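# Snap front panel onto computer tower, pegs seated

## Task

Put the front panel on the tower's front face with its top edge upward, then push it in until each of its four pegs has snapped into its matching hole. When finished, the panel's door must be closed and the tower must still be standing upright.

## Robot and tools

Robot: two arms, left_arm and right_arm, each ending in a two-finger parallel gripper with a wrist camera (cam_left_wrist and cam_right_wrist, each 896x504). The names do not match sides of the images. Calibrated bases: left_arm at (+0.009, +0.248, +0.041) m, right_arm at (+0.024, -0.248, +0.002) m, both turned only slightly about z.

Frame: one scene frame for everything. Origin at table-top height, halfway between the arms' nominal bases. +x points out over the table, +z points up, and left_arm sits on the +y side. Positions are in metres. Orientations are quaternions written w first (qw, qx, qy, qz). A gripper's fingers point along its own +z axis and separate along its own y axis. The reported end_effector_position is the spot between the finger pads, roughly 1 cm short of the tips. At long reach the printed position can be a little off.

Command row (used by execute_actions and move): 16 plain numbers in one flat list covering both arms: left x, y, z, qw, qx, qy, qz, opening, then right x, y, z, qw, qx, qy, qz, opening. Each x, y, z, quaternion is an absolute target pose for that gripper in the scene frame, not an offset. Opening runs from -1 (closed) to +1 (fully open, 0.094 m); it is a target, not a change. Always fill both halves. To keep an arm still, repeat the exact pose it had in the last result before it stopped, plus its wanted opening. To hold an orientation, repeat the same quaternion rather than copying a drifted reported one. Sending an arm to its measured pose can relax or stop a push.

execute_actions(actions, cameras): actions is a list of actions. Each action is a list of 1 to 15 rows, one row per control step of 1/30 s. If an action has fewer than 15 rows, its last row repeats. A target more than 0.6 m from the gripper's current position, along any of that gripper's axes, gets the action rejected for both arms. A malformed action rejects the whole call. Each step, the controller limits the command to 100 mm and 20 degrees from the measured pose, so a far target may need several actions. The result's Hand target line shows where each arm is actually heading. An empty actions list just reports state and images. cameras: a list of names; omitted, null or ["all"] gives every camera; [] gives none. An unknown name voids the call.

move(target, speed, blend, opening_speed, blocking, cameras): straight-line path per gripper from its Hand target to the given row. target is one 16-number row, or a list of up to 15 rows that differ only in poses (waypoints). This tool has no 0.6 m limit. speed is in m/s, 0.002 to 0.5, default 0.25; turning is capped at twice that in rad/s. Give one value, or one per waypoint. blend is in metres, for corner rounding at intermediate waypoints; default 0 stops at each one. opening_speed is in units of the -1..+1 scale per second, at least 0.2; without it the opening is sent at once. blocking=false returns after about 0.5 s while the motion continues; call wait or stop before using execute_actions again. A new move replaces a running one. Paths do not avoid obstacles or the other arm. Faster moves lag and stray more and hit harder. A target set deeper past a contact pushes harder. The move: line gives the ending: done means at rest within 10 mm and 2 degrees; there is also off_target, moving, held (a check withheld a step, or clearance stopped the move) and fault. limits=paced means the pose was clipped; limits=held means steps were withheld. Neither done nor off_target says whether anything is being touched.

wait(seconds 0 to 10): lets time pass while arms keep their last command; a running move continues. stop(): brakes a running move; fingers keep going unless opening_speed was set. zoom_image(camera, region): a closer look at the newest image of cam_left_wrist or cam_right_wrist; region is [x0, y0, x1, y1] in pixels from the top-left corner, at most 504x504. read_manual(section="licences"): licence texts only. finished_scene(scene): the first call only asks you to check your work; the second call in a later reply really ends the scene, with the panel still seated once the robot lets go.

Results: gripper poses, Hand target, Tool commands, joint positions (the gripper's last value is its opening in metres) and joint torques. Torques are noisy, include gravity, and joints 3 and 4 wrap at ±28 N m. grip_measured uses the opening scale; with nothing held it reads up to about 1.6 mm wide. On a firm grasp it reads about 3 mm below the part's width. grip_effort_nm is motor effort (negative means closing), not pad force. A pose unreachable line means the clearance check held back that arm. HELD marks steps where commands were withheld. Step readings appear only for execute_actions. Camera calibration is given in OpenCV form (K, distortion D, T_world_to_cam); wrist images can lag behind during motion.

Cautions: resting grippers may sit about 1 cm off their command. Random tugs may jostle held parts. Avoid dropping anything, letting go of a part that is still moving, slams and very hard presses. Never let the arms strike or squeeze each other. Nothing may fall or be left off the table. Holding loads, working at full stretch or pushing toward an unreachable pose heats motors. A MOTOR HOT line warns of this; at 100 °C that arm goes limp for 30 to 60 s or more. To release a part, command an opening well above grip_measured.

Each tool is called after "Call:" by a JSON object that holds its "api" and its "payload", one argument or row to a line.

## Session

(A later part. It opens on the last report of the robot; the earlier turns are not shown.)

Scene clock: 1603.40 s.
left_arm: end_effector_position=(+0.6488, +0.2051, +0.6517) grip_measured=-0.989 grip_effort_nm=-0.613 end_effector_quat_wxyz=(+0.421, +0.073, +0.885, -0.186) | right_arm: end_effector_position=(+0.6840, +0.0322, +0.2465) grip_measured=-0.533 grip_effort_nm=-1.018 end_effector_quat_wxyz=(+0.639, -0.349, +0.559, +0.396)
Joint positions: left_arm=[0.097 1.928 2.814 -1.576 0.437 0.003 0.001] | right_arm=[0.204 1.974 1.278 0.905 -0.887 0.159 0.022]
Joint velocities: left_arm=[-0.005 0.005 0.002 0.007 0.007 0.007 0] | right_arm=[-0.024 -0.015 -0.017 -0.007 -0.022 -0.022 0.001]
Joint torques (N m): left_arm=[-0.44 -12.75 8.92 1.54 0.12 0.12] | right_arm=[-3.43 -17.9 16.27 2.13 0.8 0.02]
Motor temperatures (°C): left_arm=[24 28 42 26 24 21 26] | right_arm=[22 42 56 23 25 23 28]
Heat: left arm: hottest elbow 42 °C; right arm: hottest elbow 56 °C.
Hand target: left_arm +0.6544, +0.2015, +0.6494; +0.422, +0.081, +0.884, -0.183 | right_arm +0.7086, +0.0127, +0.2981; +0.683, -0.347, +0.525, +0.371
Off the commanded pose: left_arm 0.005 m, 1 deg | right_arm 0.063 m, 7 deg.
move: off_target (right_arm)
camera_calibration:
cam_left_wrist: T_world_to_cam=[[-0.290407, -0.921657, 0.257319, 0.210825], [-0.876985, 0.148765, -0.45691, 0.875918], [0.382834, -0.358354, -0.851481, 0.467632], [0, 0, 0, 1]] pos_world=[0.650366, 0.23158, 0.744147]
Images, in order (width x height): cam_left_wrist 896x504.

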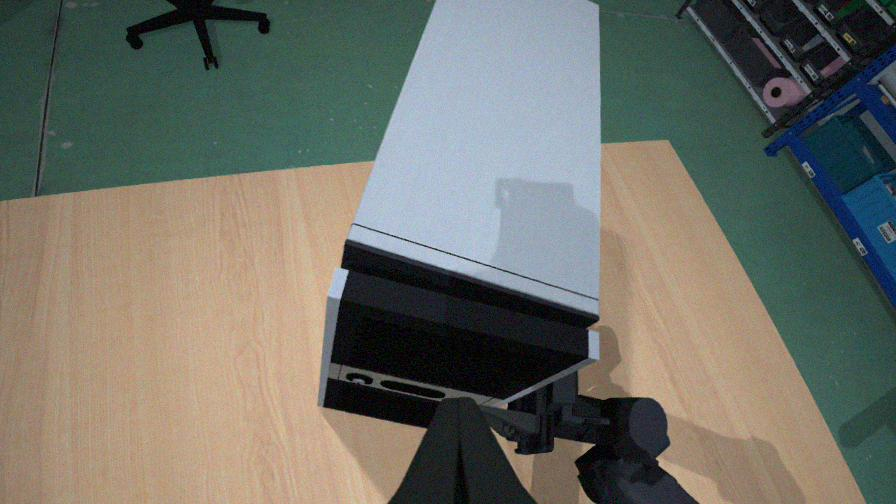

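Call:
{"api": "move", "payload": {
  "target": [
    [0.58,0.29,0.45,0.689,0.159,0.689,-0.159,-1,0.715,0.015,0.298,0.6836,-0.3478,0.5254,0.3708,-0.95],
    [0.68,0.233,0.32,0.689,0.159,0.689,-0.159,-1,0.715,0.015,0.298,0.6836,-0.3478,0.5254,0.3708,-0.95]
  ],
  "speed": 0.2,
  "cameras": []
}}

Call:
{"api": "move", "payload": {
  "target": [0.780,0.183,0.32,0.689,0.159,0.689,-0.159,-1,0.715,0.015,0.298,0.6836,-0.3478,0.5254,0.3708,-0.95],
  "speed": 0.03,
  "cameras": ["cam_left_wrist"]
}}

Call:
{"api": "move", "payload": {
  "target": [0.795,0.175,0.323,0.689,0.159,0.689,-0.159,-1,0.715,0.015,0.298,0.6836,-0.3478,0.5254,0.3708,-0.95],
  "speed": 0.03,
  "cameras": ["cam_left_wrist"]
}}

Scene clock: 1627.83 s.
left_arm: end_effector_position=(+0.6586, +0.2339, +0.3010) grip_measured=-0.989 grip_effort_nm=-0.613 end_effector_quat_wxyz=(+0.676, +0.153, +0.703, -0.158) | right_arm: end_effector_position=(+0.6840, +0.0322, +0.2465) grip_measured=-0.533 grip_effort_nm=-1.013 end_effector_quat_wxyz=(+0.640, -0.349, +0.559, +0.396)
Joint positions: left_arm=[0.17 1.654 0.998 0.614 0.564 0.008 0.001] | right_arm=[0.204 1.975 1.278 0.906 -0.887 0.159 0.022]
Joint velocities: left_arm=[-0.005 -0.005 0.017 -0.002 -0.037 -0.037 -0.001] | right_arm=[-0.005 0.005 0.002 -0.012 -0.022 0.007 0.001]
Joint torques (N m): left_arm=[-0.15 -11.69 10.82 2.58 -0.09 -0.06] | right_arm=[-3.43 -18.14 16.18 2.17 0.82 0.05]
Motor temperatures (°C): left_arm=[24 28 41 26 24 21 26] | right_arm=[22 42 61 23 25 23 28]
Heat: left arm: hottest elbow 41 °C; right arm: hottest elbow 61 °C.
Hand target: left_arm +0.6702, +0.2328, +0.3189; +0.690, +0.155, +0.689, -0.157 | right_arm +0.7085, +0.0129, +0.2981; +0.683, -0.347, +0.525, +0.371
Off the commanded pose: left_arm 0.029 m, 2 deg | right_arm 0.063 m, 7 deg.
move: off_target (left_arm, right_arm)
No camera images: "cameras" was empty.

Scene clock: 1632.20 s.
left_arm: end_effector_position=(+0.7565, +0.1939, +0.3157) grip_measured=-0.989 grip_effort_nm=-0.603 end_effector_quat_wxyz=(+0.685, +0.159, +0.694, -0.157) | right_arm: end_effector_position=(+0.6853, +0.0315, +0.2469) grip_measured=-0.533 grip_effort_nm=-1.013 end_effector_quat_wxyz=(+0.639, -0.342, +0.562, +0.398)
Joint positions: left_arm=[0.085 1.851 1.308 0.528 0.487 0.007 0.001] | right_arm=[0.204 1.975 1.278 0.907 -0.878 0.174 0.022]
Joint velocities: left_arm=[-0.015 -0.015 0.007 0.002 -0.037 -0.037 0.001] | right_arm=[-0.005 0.005 0.007 -0.002 0.007 0.051 -0.001]
Joint torques (N m): left_arm=[-1.14 -12.63 13.68 1.7 -0.65 -0.05] | right_arm=[-3.66 -17.96 16.38 2.03 0.5 -0.1]
Motor temperatures (°C): left_arm=[24 28 41 26 24 21 26] | right_arm=[22 42 62 23 25 23 28]
Heat: left arm: hottest elbow 41 °C; right arm: hottest elbow 62 °C.
Hand target: left_arm +0.7783, +0.1843, +0.3183; +0.689, +0.159, +0.689, -0.159 | right_arm +0.7088, +0.0131, +0.2981; +0.683, -0.347, +0.525, +0.371
Off the commanded pose: left_arm 0.026 m, 1 deg | right_arm 0.061 m, 7 deg.
move: off_target (left_arm, right_arm)
camera_calibration:
cam_left_wrist: T_world_to_cam=[[-0.434439, -0.900628, -0.0114716, 0.507965], [-0.387545, 0.198408, -0.900246, 0.578569], [0.813063, -0.386656, -0.43523, -0.315079], [0, 0, 0, 1]] pos_world=[0.70108, 0.220868, 0.38955]
Images, in order (width x height): cam_left_wrist 896x504.

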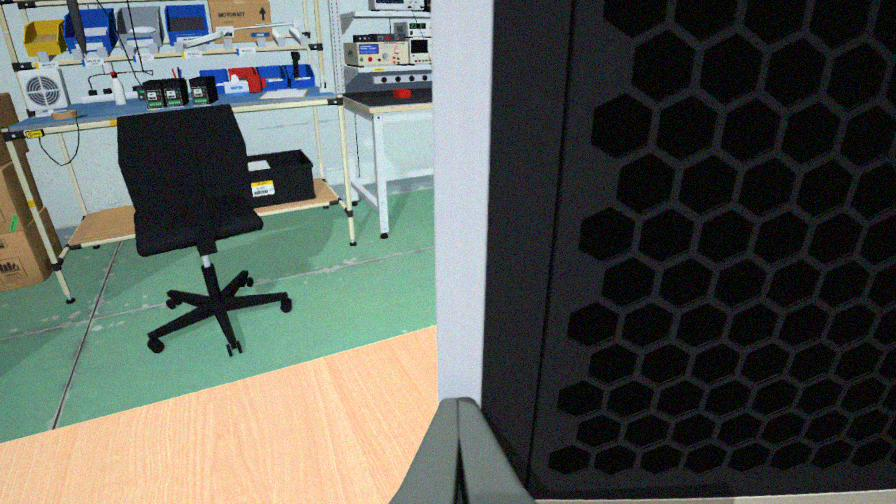

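Scene clock: 1633.20 s.
left_arm: end_effector_position=(+0.7606, +0.1922, +0.3158) grip_measured=-0.989 grip_effort_nm=-0.598 end_effector_quat_wxyz=(+0.681, +0.158, +0.697, -0.158) | right_arm: end_effector_position=(+0.6855, +0.0317, +0.2470) grip_measured=-0.533 grip_effort_nm=-1.018 end_effector_quat_wxyz=(+0.638, -0.339, +0.564, +0.400)
Joint positions: left_arm=[0.082 1.857 1.324 0.509 0.484 0.007 0.001] | right_arm=[0.205 1.975 1.278 0.908 -0.874 0.183 0.022]
Joint velocities: left_arm=[0.015 0.005 0.002 -0.017 -0.007 0.081 0] | right_arm=[-0.005 -0.015 0.012 -0.017 -0.022 0.022 -0.001]
Joint torques (N m): left_arm=[-2.49 -11.52 15.72 1.66 -1.13 -0.02] | right_arm=[-3.08 -18.43 16.44 2.02 0.35 -0.19]
Motor temperatures (°C): left_arm=[24 28 41 26 24 21 26] | right_arm=[22 42 61 23 25 23 28]
Heat: left arm: hottest elbow 41 °C; right arm: hottest elbow 61 °C.
Hand target: left_arm +0.7894, +0.1756, +0.3219; +0.689, +0.159, +0.689, -0.159 | right_arm +0.7088, +0.0132, +0.2980; +0.683, -0.347, +0.525, +0.370
Off the commanded pose: left_arm 0.039 m, 1 deg | right_arm 0.061 m, 8 deg.
move: off_target (left_arm, right_arm)
camera_calibration:
cam_left_wrist: T_world_to_cam=[[-0.434184, -0.900796, -0.00709813, 0.506742], [-0.396186, 0.198027, -0.896561, 0.586], [0.809025, -0.386461, -0.442863, -0.313563], [0, 0, 0, 1]] pos_world=[0.705865, 0.219248, 0.390116]
Images, in order (width x height): cam_left_wrist 896x504.

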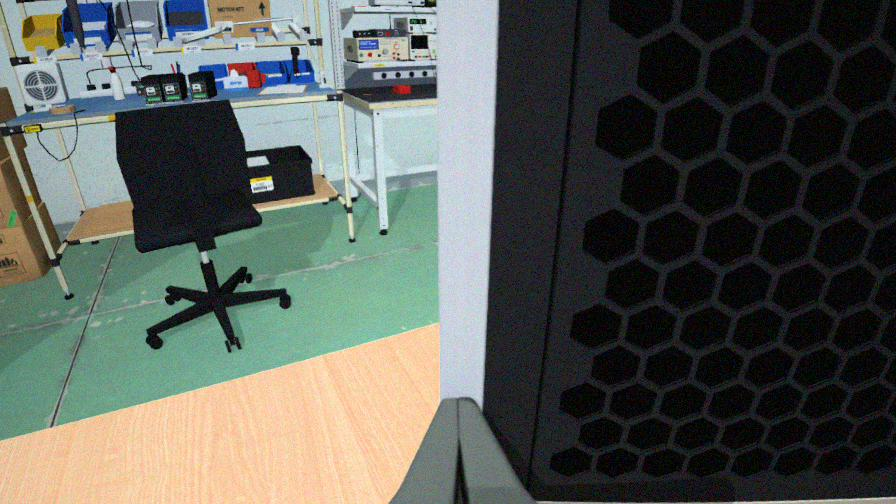

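Call:
{"api": "move", "payload": {
  "target": [0.812,0.166,0.326,0.689,0.159,0.689,-0.159,-1,0.715,0.015,0.298,0.6836,-0.3478,0.5254,0.3708,-0.95],
  "speed": 0.03,
  "cameras": ["cam_left_wrist"]
}}

Scene clock: 1656.10 s.
left_arm: end_effector_position=(+0.7666, +0.1907, +0.3164) grip_measured=-0.989 grip_effort_nm=-0.608 end_effector_quat_wxyz=(+0.678, +0.157, +0.701, -0.159) | right_arm: end_effector_position=(+0.6879, +0.0317, +0.2469) grip_measured=-0.533 grip_effort_nm=-1.013 end_effector_quat_wxyz=(+0.645, -0.338, +0.563, +0.390)
Joint positions: left_arm=[0.079 1.866 1.347 0.483 0.48 0.007 0.001] | right_arm=[0.207 1.976 1.278 0.908 -0.855 0.164 0.022]
Joint velocities: left_arm=[-0.005 -0.015 -0.002 0.002 -0.037 -0.066 0.001] | right_arm=[-0.005 -0.005 0.007 0.007 0.051 -0.007 -0.001]
Joint torques (N m): left_arm=[-3.25 -10.4 17.65 2.04 -1.6 -0.05] | right_arm=[-3.31 -18.26 16.32 1.87 -0.48 -0.07]
Motor temperatures (°C): left_arm=[24 28 48 26 25 21 26] | right_arm=[22 41 60 23 25 23 28]
Heat: left arm: hottest elbow 48 °C; right arm: hottest elbow 60 °C.
Hand target: left_arm +0.8024, +0.1666, +0.3242; +0.689, +0.159, +0.689, -0.159 | right_arm +0.7095, +0.0131, +0.2976; +0.683, -0.347, +0.526, +0.370
Off the commanded pose: left_arm 0.053 m, 2 deg | right_arm 0.060 m, 7 deg.
move: off_target (left_arm, right_arm)
camera_calibration:
cam_left_wrist: T_world_to_cam=[[-0.433549, -0.901127, -0.00209164, 0.505947], [-0.406229, 0.197515, -0.892169, 0.595684], [0.804371, -0.38595, -0.451697, -0.312403], [0, 0, 0, 1]] pos_world=[0.712625, 0.217694, 0.391398]
Images, in order (width x height): cam_left_wrist 896x504.

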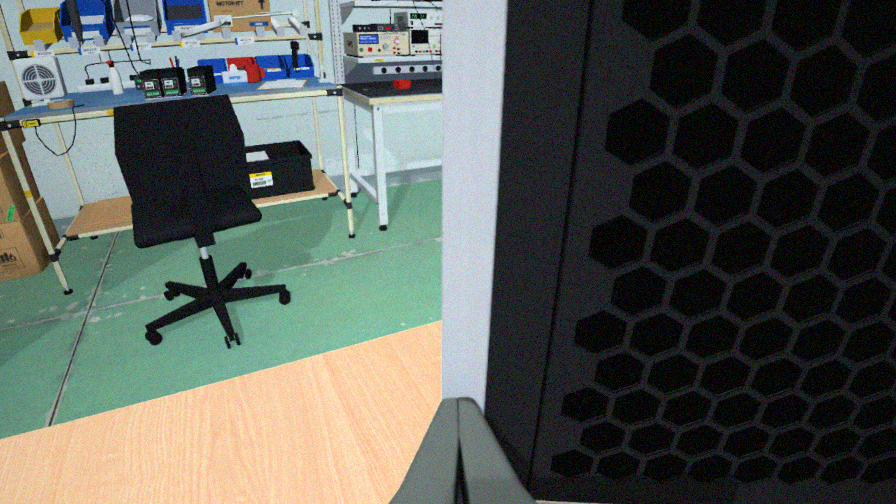

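Call:
{"api": "move", "payload": {
  "target": [0.826,0.158,0.328,0.689,0.159,0.689,-0.159,-1,0.720,0.012,0.298,0.6836,-0.3478,0.5254,0.3708,-0.95],
  "speed": 0.03,
  "cameras": []
}}

Call:
{"api": "move", "payload": {
  "target": [0.838,0.151,0.330,0.689,0.159,0.689,-0.159,-1,0.720,0.012,0.298,0.6836,-0.3478,0.5254,0.3708,-0.95],
  "speed": 0.03,
  "cameras": ["cam_left_wrist"]
}}

Scene clock: 1665.63 s.
left_arm: end_effector_position=(+0.7776, +0.1889, +0.3169) grip_measured=-0.989 grip_effort_nm=-0.613 end_effector_quat_wxyz=(+0.675, +0.155, +0.704, -0.158) | right_arm: end_effector_position=(+0.6958, +0.0326, +0.2469) grip_measured=-0.530 grip_effort_nm=-1.018 end_effector_quat_wxyz=(+0.650, -0.338, +0.560, +0.385)
Joint positions: left_arm=[0.074 1.888 1.387 0.458 0.471 0.007 0.001] | right_arm=[0.207 1.993 1.302 0.908 -0.848 0.155 0.022]
Joint velocities: left_arm=[-0.015 0.005 -0.012 -0.007 -0.066 0.022 -0.001] | right_arm=[-0.015 -0.015 -0.012 -0.002 -0.022 -0.037 0]
Joint torques (N m): left_arm=[-3.84 -10.4 18.37 1.94 -1.71 -0.06] | right_arm=[-4.13 -19.31 15.95 1.65 -0.95 0.03]
Motor temperatures (°C): left_arm=[24 28 51 26 26 21 26] | right_arm=[22 42 62 23 25 23 28]
Heat: left arm: hottest elbow 51 °C; right arm: hottest elbow 62 °C.
Hand target: left_arm +0.8143, +0.1585, +0.3265; +0.689, +0.159, +0.689, -0.159 | right_arm +0.7150, +0.0109, +0.2977; +0.683, -0.348, +0.525, +0.370
Off the commanded pose: left_arm 0.058 m, 2 deg | right_arm 0.060 m, 6 deg.
move: off_target (left_arm, right_arm)
No camera images: "cameras" was empty.

Scene clock: 1667.03 s.
left_arm: end_effector_position=(+0.7857, +0.1880, +0.3169) grip_measured=-0.989 grip_effort_nm=-0.603 end_effector_quat_wxyz=(+0.673, +0.153, +0.706, -0.157) | right_arm: end_effector_position=(+0.7023, +0.0325, +0.2470) grip_measured=-0.530 grip_effort_nm=-1.013 end_effector_quat_wxyz=(+0.653, -0.335, +0.561, +0.383)
Joint positions: left_arm=[0.072 1.904 1.417 0.437 0.465 0.007 0.001] | right_arm=[0.207 2.004 1.32 0.902 -0.839 0.155 0.022]
Joint velocities: left_arm=[-0.024 0.005 0.017 -0.017 0.007 0.022 -0.001] | right_arm=[-0.005 -0.005 0.012 0.007 -0.037 0.022 0]
Joint torques (N m): left_arm=[-4.31 -10.7 18.96 2.15 -1.88 -0.06] | right_arm=[-4.54 -19.96 14.67 1.69 -1.3 0.04]
Motor temperatures (°C): left_arm=[24 28 52 26 26 21 26] | right_arm=[22 42 61 23 25 23 28]
Heat: left arm: hottest elbow 52 °C; right arm: hottest elbow 61 °C.
Hand target: left_arm +0.8236, +0.1517, +0.3278; +0.689, +0.158, +0.689, -0.160 | right_arm +0.7162, +0.0113, +0.2973; +0.683, -0.348, +0.526, +0.369
Off the commanded pose: left_arm 0.065 m, 3 deg | right_arm 0.058 m, 6 deg.
move: off_target (left_arm, right_arm)
camera_calibration:
cam_left_wrist: T_world_to_cam=[[-0.426317, -0.904566, 0.0037272, 0.504946], [-0.420358, 0.194461, -0.886275, 0.614256], [0.80097, -0.379401, -0.463144, -0.323603], [0, 0, 0, 1]] pos_world=[0.732671, 0.214533, 0.392643]
Images, in order (width x height): cam_left_wrist 896x504.

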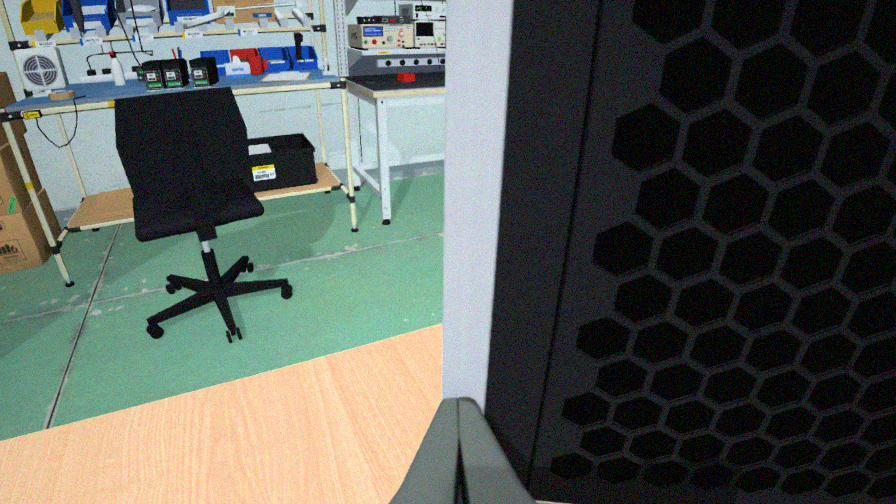

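Call:
{"api": "move", "payload": {
  "target": [
    [0.74,0.20,0.32,0.689,0.159,0.689,-0.159,-1,0.716,0.0113,0.2975,0.6836,-0.3478,0.5254,0.3708,-0.95],
    [0.66,0.235,0.33,0.689,0.159,0.689,-0.159,-1,0.716,0.0113,0.2975,0.6836,-0.3478,0.5254,0.3708,-0.95],
    [0.50,0.22,0.49,0.689,0.159,0.689,-0.159,-1,0.716,0.0113,0.2975,0.6836,-0.3478,0.5254,0.3708,-0.95]
  ],
  "speed": 0.12,
  "cameras": ["cam_left_wrist"]
}}

Call:
{"api": "zoom_image", "payload": {
  "camera": "cam_left_wrist",
  "region": [250, 100, 650, 325]
}}

Call:
{"api": "move", "payload": {
  "target": [0.65,0.2,0.65,0.42,0.077,0.885,-0.183,-1,0.716,0.0113,0.2975,0.6836,-0.3478,0.5254,0.3708,-0.95],
  "cameras": ["cam_left_wrist"]
}}

Call:
{"api": "zoom_image", "payload": {
  "camera": "cam_left_wrist",
  "region": [250, 180, 650, 405]
}}

Scene clock: 1681.70 s.
left_arm: end_effector_position=(+0.5033, +0.2141, +0.4856) grip_measured=-0.989 grip_effort_nm=-0.623 end_effector_quat_wxyz=(+0.688, +0.162, +0.690, -0.159) | right_arm: end_effector_position=(+0.7002, +0.0303, +0.2469) grip_measured=-0.530 grip_effort_nm=-1.013 end_effector_quat_wxyz=(+0.644, -0.339, +0.561, +0.395)
Joint positions: left_arm=[0.174 1.041 0.921 0.115 0.582 0.007 0.001] | right_arm=[0.199 2.004 1.323 0.901 -0.871 0.176 0.022]
Joint velocities: left_arm=[-0.005 0.005 -0.012 -0.012 -0.066 -0.11 -0.001] | right_arm=[-0.015 0.005 -0.017 -0.002 -0.11 -0.007 -0.001]
Joint torques (N m): left_arm=[0.67 -5.42 10.15 1.81 0.07 -0.08] | right_arm=[-3.43 -20.48 13.34 2.19 0 -0.11]
Motor temperatures (°C): left_arm=[24 28 51 26 26 21 26] | right_arm=[22 42 61 23 25 23 28]
Heat: left arm: hottest elbow 51 °C; right arm: hottest elbow 61 °C.
Hand target: left_arm +0.5030, +0.2174, +0.4922; +0.689, +0.158, +0.689, -0.159 | right_arm +0.7128, +0.0109, +0.2971; +0.683, -0.347, +0.525, +0.371
Off the commanded pose: left_arm 0.008 m, 0 deg | right_arm 0.056 m, 7 deg.
move: off_target (right_arm)
camera_calibration:
cam_left_wrist: T_world_to_cam=[[-0.440132, -0.897796, -0.0156889, 0.422464], [-0.377274, 0.200752, -0.904081, 0.625605], [0.81483, -0.391996, -0.427073, -0.0311209], [0, 0, 0, 1]] pos_world=[0.447323, 0.241495, 0.558935]
Images, in order (width x height): cam_left_wrist 896x504.

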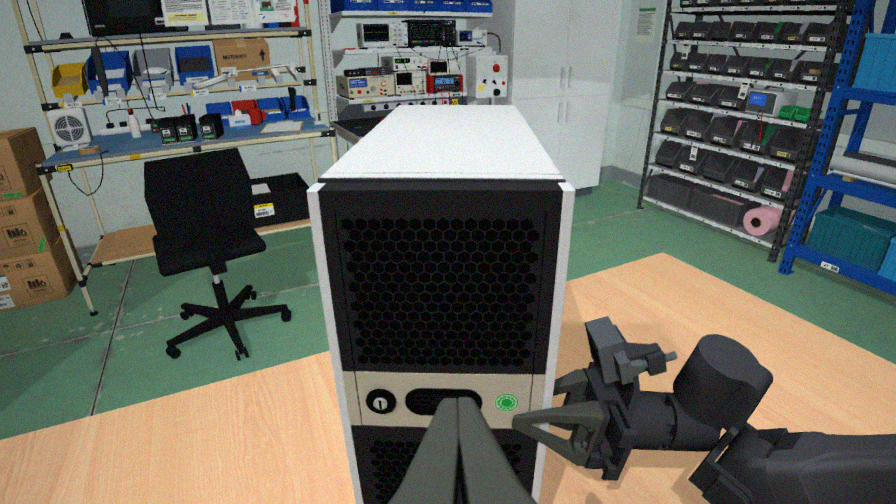

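Scaled by 1.260 from the camera's 896x504 image, which has a finer 1280x720 frame.

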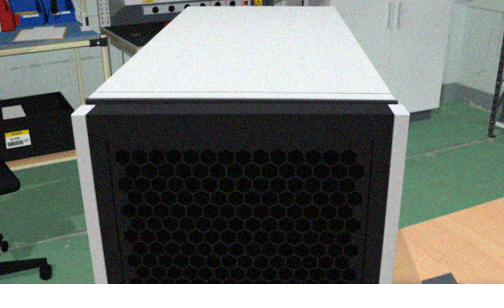

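Scene clock: 1684.73 s.
left_arm: end_effector_position=(+0.6487, +0.2048, +0.6519) grip_measured=-0.989 grip_effort_nm=-0.618 end_effector_quat_wxyz=(+0.421, +0.073, +0.885, -0.186) | right_arm: end_effector_position=(+0.7002, +0.0303, +0.2469) grip_measured=-0.530 grip_effort_nm=-1.018 end_effector_quat_wxyz=(+0.644, -0.339, +0.561, +0.395)
Joint positions: left_arm=[0.096 1.928 2.815 -1.577 0.437 0.003 0.001] | right_arm=[0.199 2.004 1.323 0.901 -0.871 0.176 0.022]
Joint velocities: left_arm=[-0.015 0.015 0.012 -0.007 -0.022 0.037 0] | right_arm=[-0.005 -0.015 -0.002 -0.007 0.037 0.007 -0.001]
Joint torques (N m): left_arm=[-0.32 -12.75 8.84 1.65 0.15 0.14] | right_arm=[-3.9 -20.48 13.27 2.24 -0.02 -0.13]
Motor temperatures (°C): left_arm=[24 28 51 26 26 21 26] | right_arm=[22 42 61 23 25 23 28]
Heat: left arm: hottest elbow 51 °C; right arm: hottest elbow 61 °C.
Hand target: left_arm +0.6541, +0.2013, +0.6497; +0.422, +0.081, +0.884, -0.183 | right_arm +0.7127, +0.0108, +0.2970; +0.683, -0.347, +0.525, +0.370
Off the commanded pose: left_arm 0.005 m, 1 deg | right_arm 0.056 m, 7 deg.
move: off_target (right_arm)
camera_calibration:
cam_left_wrist: T_world_to_cam=[[-0.290856, -0.92155, 0.257191, 0.210826], [-0.876754, 0.149108, -0.457242, 0.875903], [0.383022, -0.358485, -0.851342, 0.467642], [0, 0, 0, 1]] pos_world=[0.650154, 0.231326, 0.7444]
Images, in order (width x height): cam_left_wrist 896x504.

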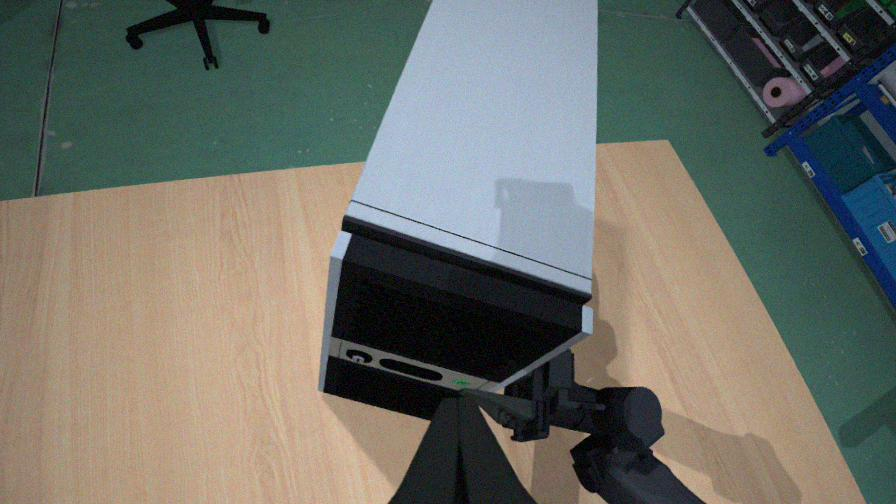

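Scaled by 1.260 from the camera's 896x504 image, which has a finer 1280x720 frame.

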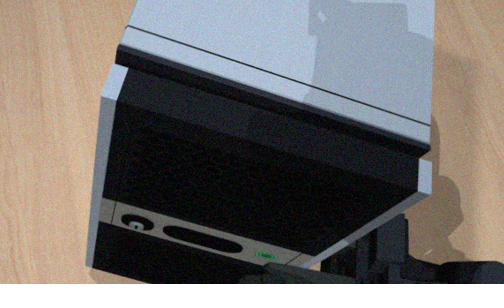

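Call:
{"api": "move", "payload": {
  "target": [
    [0.58,0.29,0.45,0.689,0.159,0.689,-0.159,-1,0.716,0.0113,0.2975,0.6836,-0.3478,0.5254,0.3708,-0.95],
    [0.68,0.233,0.322,0.689,0.159,0.689,-0.159,-1,0.716,0.0113,0.2975,0.6836,-0.3478,0.5254,0.3708,-0.95]
  ],
  "speed": 0.2,
  "cameras": []
}}

Call:
{"api": "move", "payload": {
  "target": [0.815,0.155,0.326,0.689,0.159,0.689,-0.159,-1,0.716,0.0113,0.2975,0.6836,-0.3478,0.5254,0.3708,-0.95],
  "speed": 0.04,
  "cameras": ["cam_left_wrist"]
}}

Scene clock: 1697.67 s.
left_arm: end_effector_position=(+0.6588, +0.2342, +0.3029) grip_measured=-0.989 grip_effort_nm=-0.608 end_effector_quat_wxyz=(+0.676, +0.153, +0.703, -0.158) | right_arm: end_effector_position=(+0.7002, +0.0303, +0.2469) grip_measured=-0.530 grip_effort_nm=-1.018 end_effector_quat_wxyz=(+0.644, -0.339, +0.561, +0.395)
Joint positions: left_arm=[0.171 1.651 1.001 0.608 0.564 0.008 0.001] | right_arm=[0.199 2.004 1.323 0.901 -0.871 0.176 0.022]
Joint velocities: left_arm=[-0.005 0.005 0.002 0.002 -0.095 -0.037 0.001] | right_arm=[-0.005 -0.015 -0.012 0.012 0.022 0.095 0.001]
Joint torques (N m): left_arm=[0.03 -11.81 10.93 2.56 -0.11 -0.07] | right_arm=[-4.01 -20.13 13.2 2.24 0.02 -0.12]
Motor temperatures (°C): left_arm=[24 28 48 26 26 21 26] | right_arm=[22 43 60 23 25 23 28]
Heat: left arm: hottest elbow 48 °C; right arm: hottest elbow 60 °C.
Hand target: left_arm +0.6704, +0.2331, +0.3208; +0.690, +0.155, +0.689, -0.157 | right_arm +0.7127, +0.0108, +0.2970; +0.683, -0.347, +0.525, +0.370
Off the commanded pose: left_arm 0.029 m, 2 deg | right_arm 0.056 m, 7 deg.
move: off_target (left_arm, right_arm)
No camera images: "cameras" was empty.

Scene clock: 1702.10 s.
left_arm: end_effector_position=(+0.7738, +0.1775, +0.3207) grip_measured=-0.989 grip_effort_nm=-0.618 end_effector_quat_wxyz=(+0.681, +0.159, +0.697, -0.158) | right_arm: end_effector_position=(+0.7017, +0.0295, +0.2472) grip_measured=-0.530 grip_effort_nm=-1.013 end_effector_quat_wxyz=(+0.643, -0.331, +0.565, +0.397)
Joint positions: left_arm=[0.058 1.88 1.375 0.48 0.461 0.008 0.001] | right_arm=[0.199 2.004 1.323 0.901 -0.861 0.191 0.022]
Joint velocities: left_arm=[0.005 0.015 -0.007 -0.002 0.007 -0.022 0.001] | right_arm=[0.005 0.005 0.002 -0.002 0.051 -0.11 0.001]
Joint torques (N m): left_arm=[-2.55 -10.52 17.22 1.76 -1.44 -0.02] | right_arm=[-3.6 -20.72 13.38 2.19 -0.38 -0.25]
Motor temperatures (°C): left_arm=[24 29 48 26 26 21 26] | right_arm=[22 43 59 23 25 23 28]
Heat: left arm: hottest elbow 48 °C; right arm: hottest elbow 59 °C.
Hand target: left_arm +0.8079, +0.1569, +0.3230; +0.689, +0.159, +0.689, -0.159 | right_arm +0.7129, +0.0109, +0.2968; +0.683, -0.347, +0.526, +0.370
Off the commanded pose: left_arm 0.047 m, 1 deg | right_arm 0.055 m, 7 deg.
move: off_target (left_arm, right_arm)
camera_calibration:
cam_left_wrist: T_world_to_cam=[[-0.435923, -0.899953, -0.00746225, 0.500546], [-0.39669, 0.19958, -0.895994, 0.598497], [0.807842, -0.387624, -0.444004, -0.326324], [0, 0, 0, 1]] pos_world=[0.719235, 0.20453, 0.395096]
Images, in order (width x height): cam_left_wrist 896x504.

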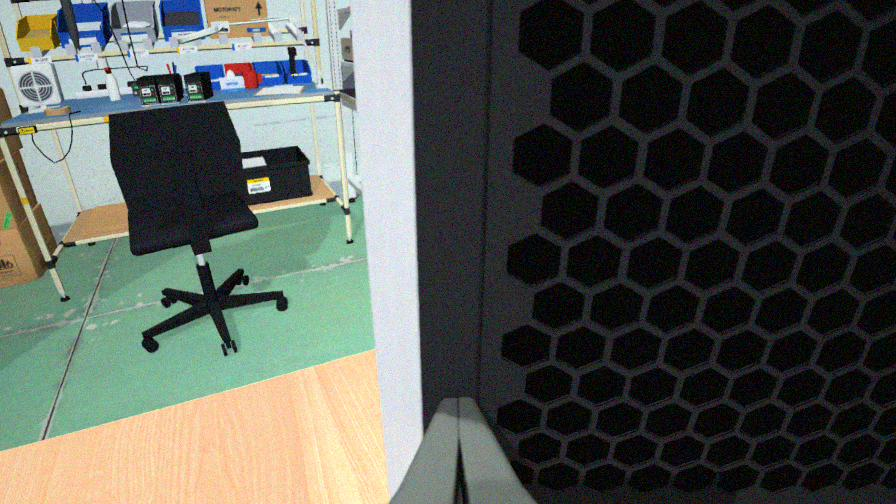

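Call:
{"api": "move", "payload": {
  "target": [0.815,0.155,0.326,0.689,0.159,0.689,-0.159,-1,0.7022,0.0250,0.280,0.6596,-0.3419,0.5474,0.3865,-0.43],
  "speed": 0.04,
  "opening_speed": 0.3,
  "cameras": ["cam_right_wrist"]
}}

Scene clock: 1709.87 s.
left_arm: end_effector_position=(+0.7787, +0.1780, +0.3200) grip_measured=-0.989 grip_effort_nm=-0.608 end_effector_quat_wxyz=(+0.680, +0.157, +0.699, -0.156) | right_arm: end_effector_position=(+0.7000, +0.0333, +0.2452) grip_measured=-0.433 grip_effort_nm=0.129 end_effector_quat_wxyz=(+0.643, -0.340, +0.563, +0.392)
Joint positions: left_arm=[0.057 1.89 1.39 0.472 0.452 0.008 0.001] | right_arm=[0.204 2.004 1.323 0.889 -0.866 0.164 0.027]
Joint velocities: left_arm=[-0.005 -0.015 -0.007 -0.027 0.037 0.051 0.001] | right_arm=[0.005 -0.005 0.017 -0.017 0.051 0.051 0]
Joint torques (N m): left_arm=[-2.37 -11.46 16.28 1.85 -1.14 -0.05] | right_arm=[-2.55 -20.95 9.74 1.2 0.03 0.05]
Motor temperatures (°C): left_arm=[24 28 51 26 26 21 26] | right_arm=[22 43 58 23 25 23 28]
Heat: left arm: hottest elbow 51 °C; right arm: hottest elbow 58 °C.
Hand target: left_arm +0.8081, +0.1555, +0.3247; +0.689, +0.159, +0.689, -0.159 | right_arm +0.7016, +0.0250, +0.2798; +0.660, -0.342, +0.547, +0.386
Off the commanded pose: left_arm 0.043 m, 2 deg | right_arm 0.036 m, 3 deg.
move: off_target (left_arm, right_arm)
camera_calibration:
cam_right_wrist: T_world_to_cam=[[0.880076, -0.47467, -0.0124076, -0.598603], [-0.152463, -0.257739, -0.95411, 0.388682], [0.449689, 0.841581, -0.2992, -0.182436], [0, 0, 0, 1]] pos_world=[0.668116, -0.0304262, 0.308833]
Images, in order (width x height): cam_right_wrist 896x504.

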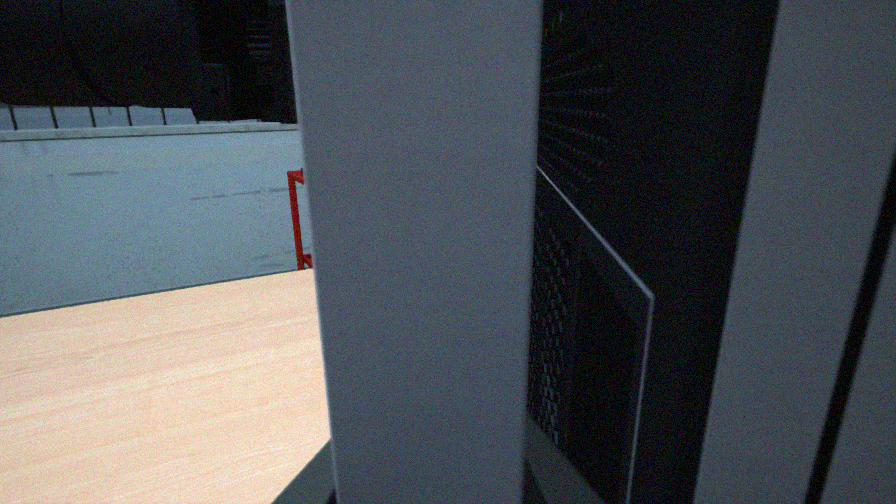

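Call:
{"api": "zoom_image", "payload": {
  "camera": "cam_right_wrist",
  "region": [448, 0, 896, 252]
}}

Call:
{"api": "move", "payload": {
  "target": [0.815,0.155,0.326,0.689,0.159,0.689,-0.159,-1,0.671,-0.040,0.27,0.6596,-0.3419,0.5474,0.3865,-0.38],
  "speed": 0.05,
  "cameras": ["cam_right_wrist"]
}}

Call:
{"api": "zoom_image", "payload": {
  "camera": "cam_right_wrist",
  "region": [448, 0, 896, 252]
}}

Scaled by 1.125 from the camera's 896x504 image, which has a finer 1280x720 frame.

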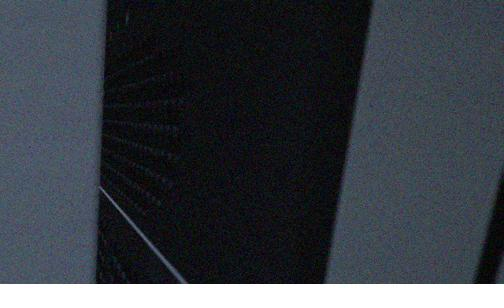

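Scene clock: 1719.77 s.
left_arm: end_effector_position=(+0.7795, +0.1786, +0.3200) grip_measured=-0.989 grip_effort_nm=-0.613 end_effector_quat_wxyz=(+0.681, +0.155, +0.699, -0.154) | right_arm: end_effector_position=(+0.6736, -0.0322, +0.2510) grip_measured=-0.382 grip_effort_nm=0.115 end_effector_quat_wxyz=(+0.649, -0.340, +0.557, +0.391)
Joint positions: left_arm=[0.057 1.891 1.391 0.472 0.449 0.008 0.001] | right_arm=[0.103 1.933 1.2 0.995 -0.961 0.21 0.029]
Joint velocities: left_arm=[-0.015 0.024 -0.012 -0.017 0.022 0.051 -0.001] | right_arm=[0.005 -0.005 -0.017 -0.002 -0.037 0.022 -0.001]
Joint torques (N m): left_arm=[-2.67 -11.52 16.24 1.88 -0.96 -0.05] | right_arm=[-2.32 -19.55 7.68 1.7 0.05 0.07]
Motor temperatures (°C): left_arm=[24 29 51 26 26 21 26] | right_arm=[22 44 57 22 25 23 27]
Heat: left arm: hottest elbow 51 °C; right arm: hottest elbow 57 °C.
Hand target: left_arm +0.8083, +0.1556, +0.3247; +0.689, +0.159, +0.689, -0.159 | right_arm +0.6711, -0.0395, +0.2700; +0.660, -0.341, +0.547, +0.387
Off the commanded pose: left_arm 0.043 m, 2 deg | right_arm 0.021 m, 2 deg.
move: off_target (left_arm, right_arm)
camera_calibration:
cam_right_wrist: T_world_to_cam=[[0.879165, -0.476513, -0.00212972, -0.608459], [-0.137635, -0.249652, -0.958504, 0.364653], [0.456208, 0.842977, -0.28507, -0.121602], [0, 0, 0, 1]] pos_world=[0.640601, -0.0963945, 0.31356]
Images, in order (width x height): cam_right_wrist 896x504.

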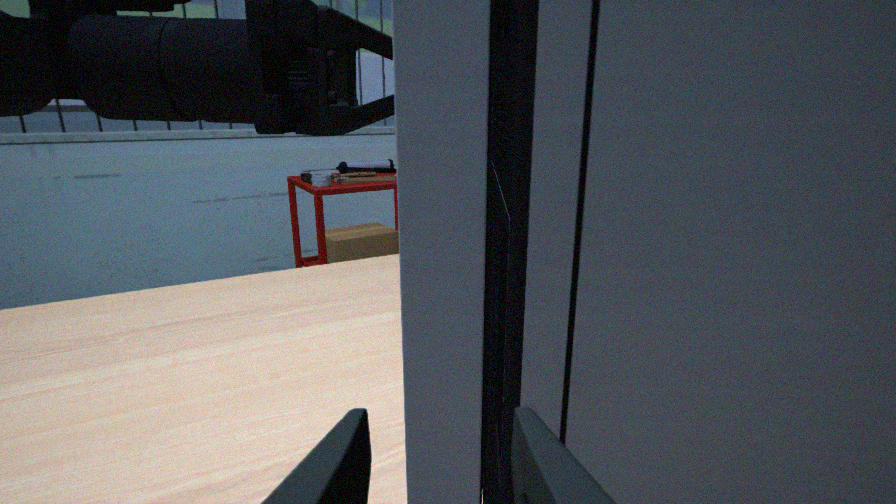

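Scaled by 1.125 from the camera's 896x504 image, which has a finer 1280x720 frame.

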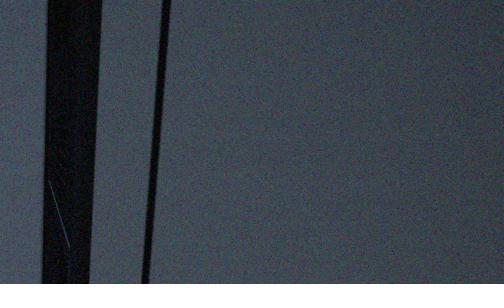

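Call:
{"api": "move", "payload": {
  "target": [
    [0.815,0.155,0.326,0.689,0.159,0.689,-0.159,-1,0.635,-0.12,0.28,0.6596,-0.3419,0.5474,0.3865,-0.38],
    [0.815,0.155,0.326,0.689,0.159,0.689,-0.159,-1,0.50,-0.13,0.28,0.704,0.0,0.704,0.0,-0.38],
    [0.815,0.155,0.326,0.689,0.159,0.689,-0.159,-1,0.57,0.04,0.29,0.704,0.0616,0.704,-0.0616,-0.38]
  ],
  "speed": 0.15,
  "cameras": ["cam_right_wrist"]
}}

Call:
{"api": "move", "payload": {
  "target": [0.815,0.155,0.326,0.689,0.159,0.689,-0.159,-1,0.62,0.045,0.29,0.704,0.0616,0.704,-0.0616,-1],
  "speed": 0.06
}}

Scene clock: 1740.93 s.
left_arm: end_effector_position=(+0.7795, +0.1786, +0.3200) grip_measured=-0.989 grip_effort_nm=-0.613 end_effector_quat_wxyz=(+0.681, +0.155, +0.699, -0.154) | right_arm: end_effector_position=(+0.5576, +0.0238, +0.2689) grip_measured=-0.382 grip_effort_nm=0.115 end_effector_quat_wxyz=(+0.696, +0.054, +0.712, -0.072)
Joint positions: left_arm=[0.057 1.891 1.391 0.472 0.449 0.008 0.001] | right_arm=[0.682 1.593 0.932 0.628 0.871 -0.004 0.029]
Joint velocities: left_arm=[-0.024 -0.005 0.007 -0.007 -0.066 0.007 0] | right_arm=[-0.015 -0.015 0.002 -0.022 -0.037 0.051 -0.001]
Joint torques (N m): left_arm=[-2.84 -11.63 16.14 1.91 -0.99 -0.04] | right_arm=[-0.56 -12.69 13.12 0.99 0.17 -0.21]
Motor temperatures (°C): left_arm=[24 29 56 26 26 21 26] | right_arm=[22 42 53 22 24 23 27]
Heat: left arm: hottest elbow 56 °C; right arm: hottest elbow 53 °C.
Hand target: left_arm +0.8083, +0.1555, +0.3248; +0.689, +0.159, +0.689, -0.159 | right_arm +0.5656, +0.0355, +0.2880; +0.705, +0.056, +0.704, -0.067
Off the commanded pose: left_arm 0.043 m, 2 deg | right_arm 0.029 m, 2 deg.
move: off_target (left_arm, right_arm)
camera_calibration:
cam_right_wrist: T_world_to_cam=[[-0.193436, -0.980848, 0.0228097, 0.123702], [-0.437889, 0.065506, -0.896639, 0.523119], [0.877972, -0.18343, -0.442174, -0.27923], [0, 0, 0, 1]] pos_world=[0.498153, 0.0358459, 0.342759]
Images, in order (width x height): cam_right_wrist 896x504.

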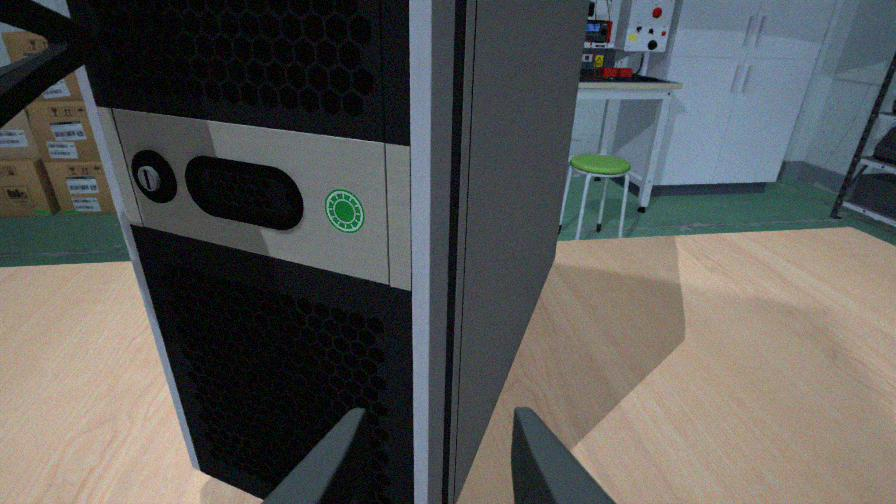

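Scene clock: 1742.37 s.
left_arm: end_effector_position=(+0.7795, +0.1786, +0.3200) grip_measured=-0.989 grip_effort_nm=-0.603 end_effector_quat_wxyz=(+0.681, +0.155, +0.699, -0.154) | right_arm: end_effector_position=(+0.6046, +0.0433, +0.2700) grip_measured=-0.987 grip_effort_nm=-0.686 end_effector_quat_wxyz=(+0.694, +0.048, +0.715, -0.069)
Joint positions: left_arm=[0.057 1.891 1.391 0.472 0.449 0.008 0.001] | right_arm=[0.651 1.695 1.074 0.582 0.827 -0.004 0.001]
Joint velocities: left_arm=[-0.005 0.005 0.002 0.007 0.051 -0.095 -0.001] | right_arm=[-0.015 0.005 -0.007 -0.012 0.007 -0.022 0]
Joint torques (N m): left_arm=[-2.61 -11.46 16.25 1.94 -0.96 -0.06] | right_arm=[-2.02 -14.27 13.57 0.96 -0.08 -0.03]
Motor temperatures (°C): left_arm=[24 29 57 26 26 21 26] | right_arm=[22 42 53 22 24 23 27]
Heat: left arm: hottest elbow 57 °C; right arm: hottest elbow 53 °C.
Hand target: left_arm +0.8083, +0.1555, +0.3248; +0.689, +0.159, +0.689, -0.159 | right_arm +0.6186, +0.0447, +0.2901; +0.704, +0.062, +0.705, -0.061
Off the commanded pose: left_arm 0.043 m, 2 deg | right_arm 0.025 m, 2 deg.
move: off_target (left_arm, right_arm)
camera_calibration:
cam_left_wrist: T_world_to_cam=[[-0.425616, -0.904879, -0.00676287, 0.496622], [-0.401001, 0.195302, -0.895017, 0.603748], [0.811203, -0.378221, -0.445981, -0.334406], [0, 0, 0, 1]] pos_world=[0.724744, 0.20499, 0.394585]
cam_right_wrist: T_world_to_cam=[[-0.180952, -0.983129, 0.0267283, 0.143316], [-0.444067, 0.0574241, -0.894152, 0.546816], [0.877531, -0.173667, -0.446966, -0.315298], [0, 0, 0, 1]] pos_world=[0.54544, 0.0547412, 0.344178]

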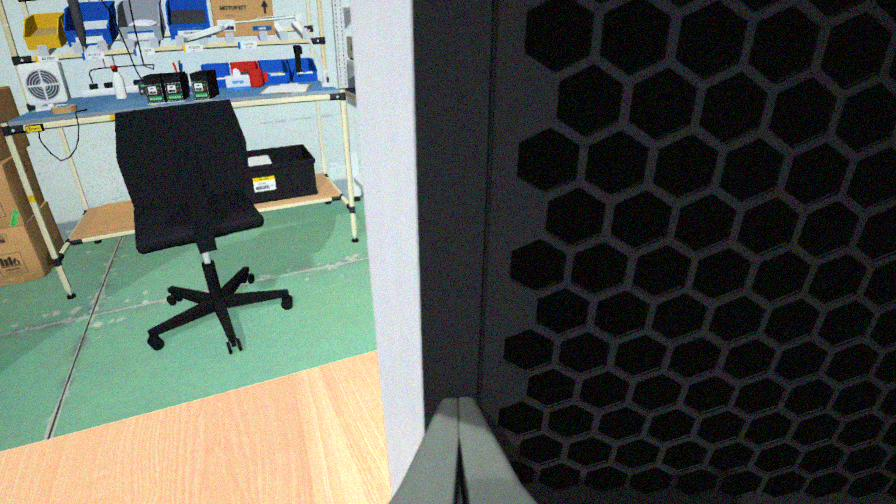

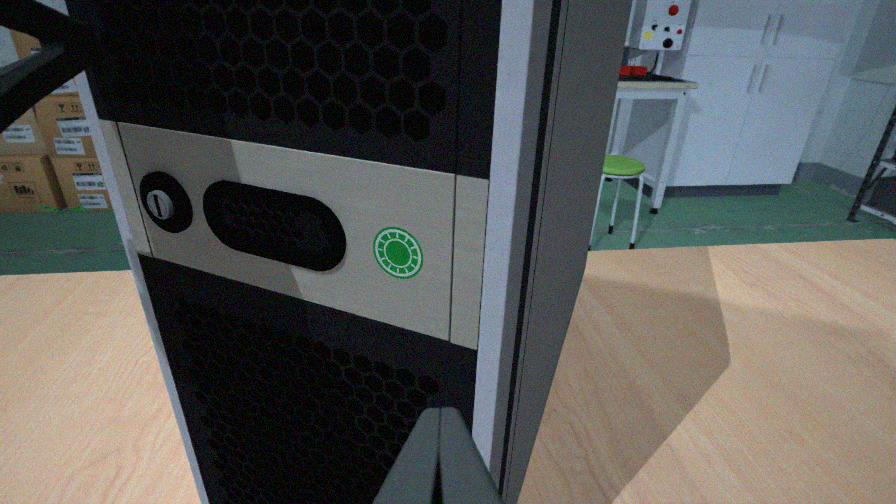

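Call:
{"api": "move", "payload": {
  "target": [0.825,0.145,0.326,0.689,0.159,0.689,-0.159,-1,0.69,0.012,0.295,0.704,0.0616,0.704,-0.0616,-1],
  "speed": 0.03
}}

Call:
{"api": "move", "payload": {
  "target": [0.837,0.138,0.326,0.689,0.159,0.689,-0.159,-1,0.707,0.003,0.297,0.704,0.0616,0.704,-0.0616,-1],
  "speed": 0.03
}}

Scene clock: 1751.57 s.
left_arm: end_effector_position=(+0.7800, +0.1785, +0.3200) grip_measured=-0.989 grip_effort_nm=-0.623 end_effector_quat_wxyz=(+0.680, +0.155, +0.700, -0.154) | right_arm: end_effector_position=(+0.6740, +0.0126, +0.2740) grip_measured=-0.987 grip_effort_nm=-0.686 end_effector_quat_wxyz=(+0.693, +0.049, +0.716, -0.068)
Joint positions: left_arm=[0.056 1.891 1.394 0.466 0.447 0.008 0.001] | right_arm=[0.531 1.777 1.205 0.531 0.708 -0.004 0.001]
Joint velocities: left_arm=[0.005 0.005 -0.007 0.012 0.007 -0.051 -0.001] | right_arm=[-0.005 -0.005 0.002 -0.012 -0.037 -0.007 -0.001]
Joint torques (N m): left_arm=[-4.37 -10.7 17.77 1.8 -1.54 -0.06] | right_arm=[-2.2 -15.38 14.08 1.03 -0.07 0.01]
Motor temperatures (°C): left_arm=[24 29 58 26 26 21 26] | right_arm=[22 41 54 22 24 23 27]
Heat: left arm: hottest elbow 58 °C; right arm: hottest elbow 54 °C.
Hand target: left_arm +0.8141, +0.1457, +0.3244; +0.689, +0.159, +0.689, -0.159 | right_arm +0.6884, +0.0118, +0.2950; +0.704, +0.062, +0.705, -0.061
Off the commanded pose: left_arm 0.056 m, 2 deg | right_arm 0.026 m, 2 deg.
move: off_target (left_arm, right_arm)
camera_calibration:
cam_left_wrist: T_world_to_cam=[[-0.424601, -0.905365, -0.0053226, 0.495612], [-0.404294, 0.194861, -0.89363, 0.606136], [0.810099, -0.377285, -0.448772, -0.333237], [0, 0, 0, 1]] pos_world=[0.72545, 0.204872, 0.394752]
cam_right_wrist: T_world_to_cam=[[-0.181317, -0.98312, 0.0244767, 0.12648], [-0.447538, 0.0603258, -0.892228, 0.584777], [0.875691, -0.172731, -0.450921, -0.377436], [0, 0, 0, 1]] pos_world=[0.61516, 0.0238733, 0.348465]

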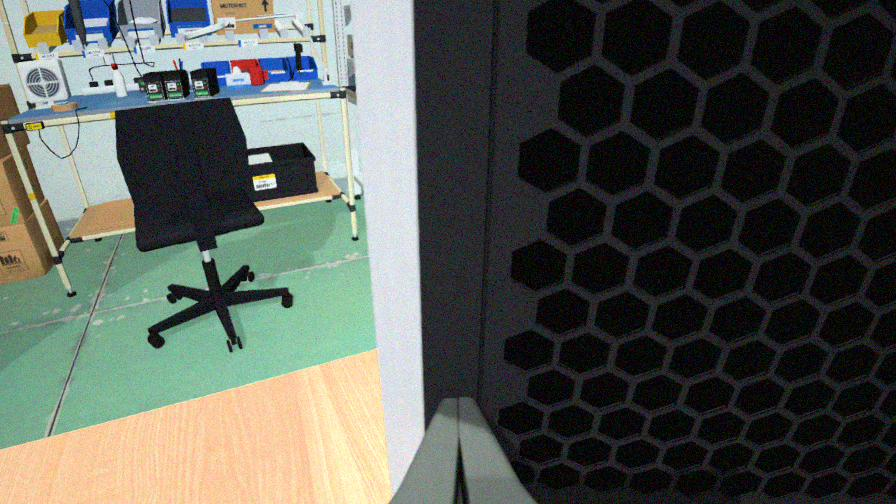

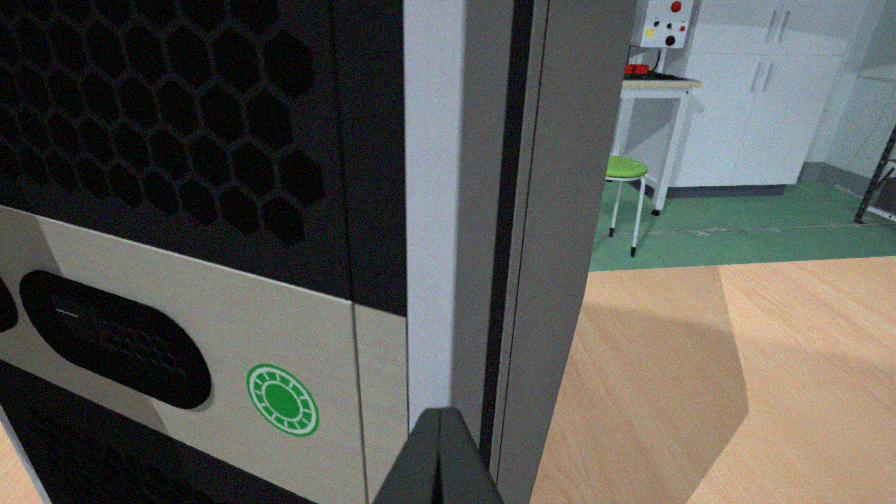

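Scene clock: 1753.20 s.
left_arm: end_effector_position=(+0.8004, +0.1837, +0.3206) grip_measured=-0.989 grip_effort_nm=-0.618 end_effector_quat_wxyz=(+0.683, +0.143, +0.703, -0.142) | right_arm: end_effector_position=(+0.6923, +0.0024, +0.2758) grip_measured=-0.987 grip_effort_nm=-0.686 end_effector_quat_wxyz=(+0.693, +0.049, +0.716, -0.067)
Joint positions: left_arm=[0.055 1.932 1.459 0.442 0.411 0.008 0.001] | right_arm=[0.499 1.798 1.241 0.517 0.676 -0.004 0.001]
Joint velocities: left_arm=[-0.015 -0.024 -0.012 -0.002 0.022 0.007 0] | right_arm=[-0.005 0.005 0.002 0.002 -0.022 -0.007 0]
Joint torques (N m): left_arm=[-4.37 -11.93 16.76 1.98 -0.37 -0.05] | right_arm=[-2.37 -16.26 14.32 1.17 0.08 0]
Motor temperatures (°C): left_arm=[24 29 58 26 26 21 26] | right_arm=[22 41 54 22 24 23 27]
Heat: left arm: hottest elbow 58 °C; right arm: hottest elbow 54 °C.
Hand target: left_arm +0.8268, +0.1389, +0.3240; +0.689, +0.159, +0.689, -0.159 | right_arm +0.7055, +0.0026, +0.2968; +0.704, +0.062, +0.705, -0.061
Off the commanded pose: left_arm 0.059 m, 3 deg | right_arm 0.026 m, 2 deg.
move: off_target (left_arm, right_arm)
camera_calibration:
cam_left_wrist: T_world_to_cam=[[-0.392583, -0.919693, -0.00664756, 0.486388], [-0.410222, 0.181569, -0.893729, 0.621137], [0.823163, -0.348136, -0.448559, -0.363508], [0, 0, 0, 1]] pos_world=[0.744978, 0.207999, 0.395306]
cam_right_wrist: T_world_to_cam=[[-0.180968, -0.98322, 0.0229984, 0.119853], [-0.44755, 0.0615066, -0.892141, 0.595192], [0.875756, -0.171742, -0.451171, -0.394468], [0, 0, 0, 1]] pos_world=[0.633526, 0.0134866, 0.350266]

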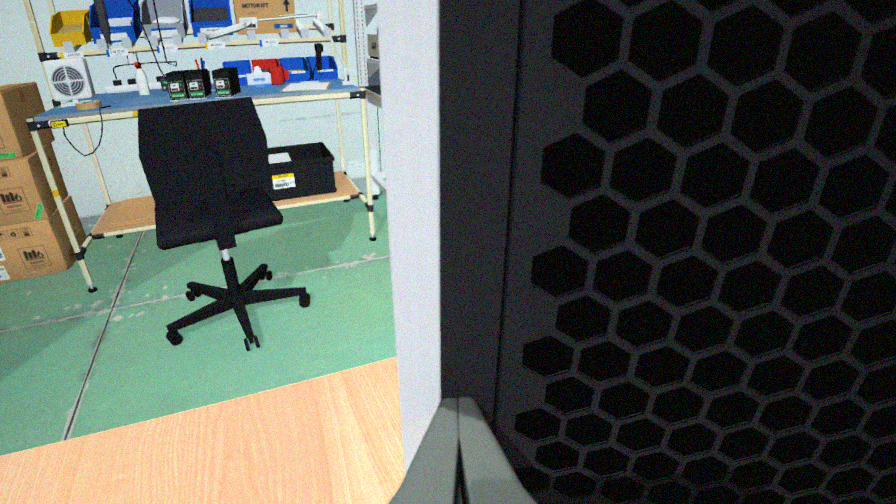

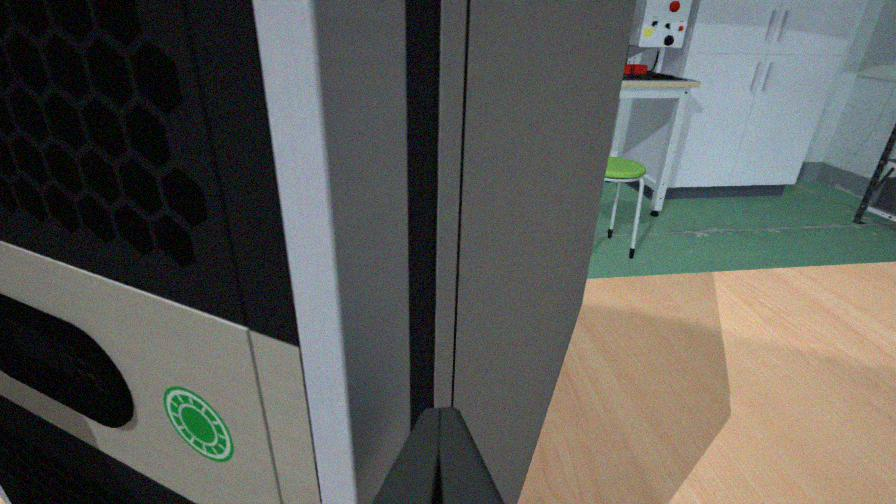

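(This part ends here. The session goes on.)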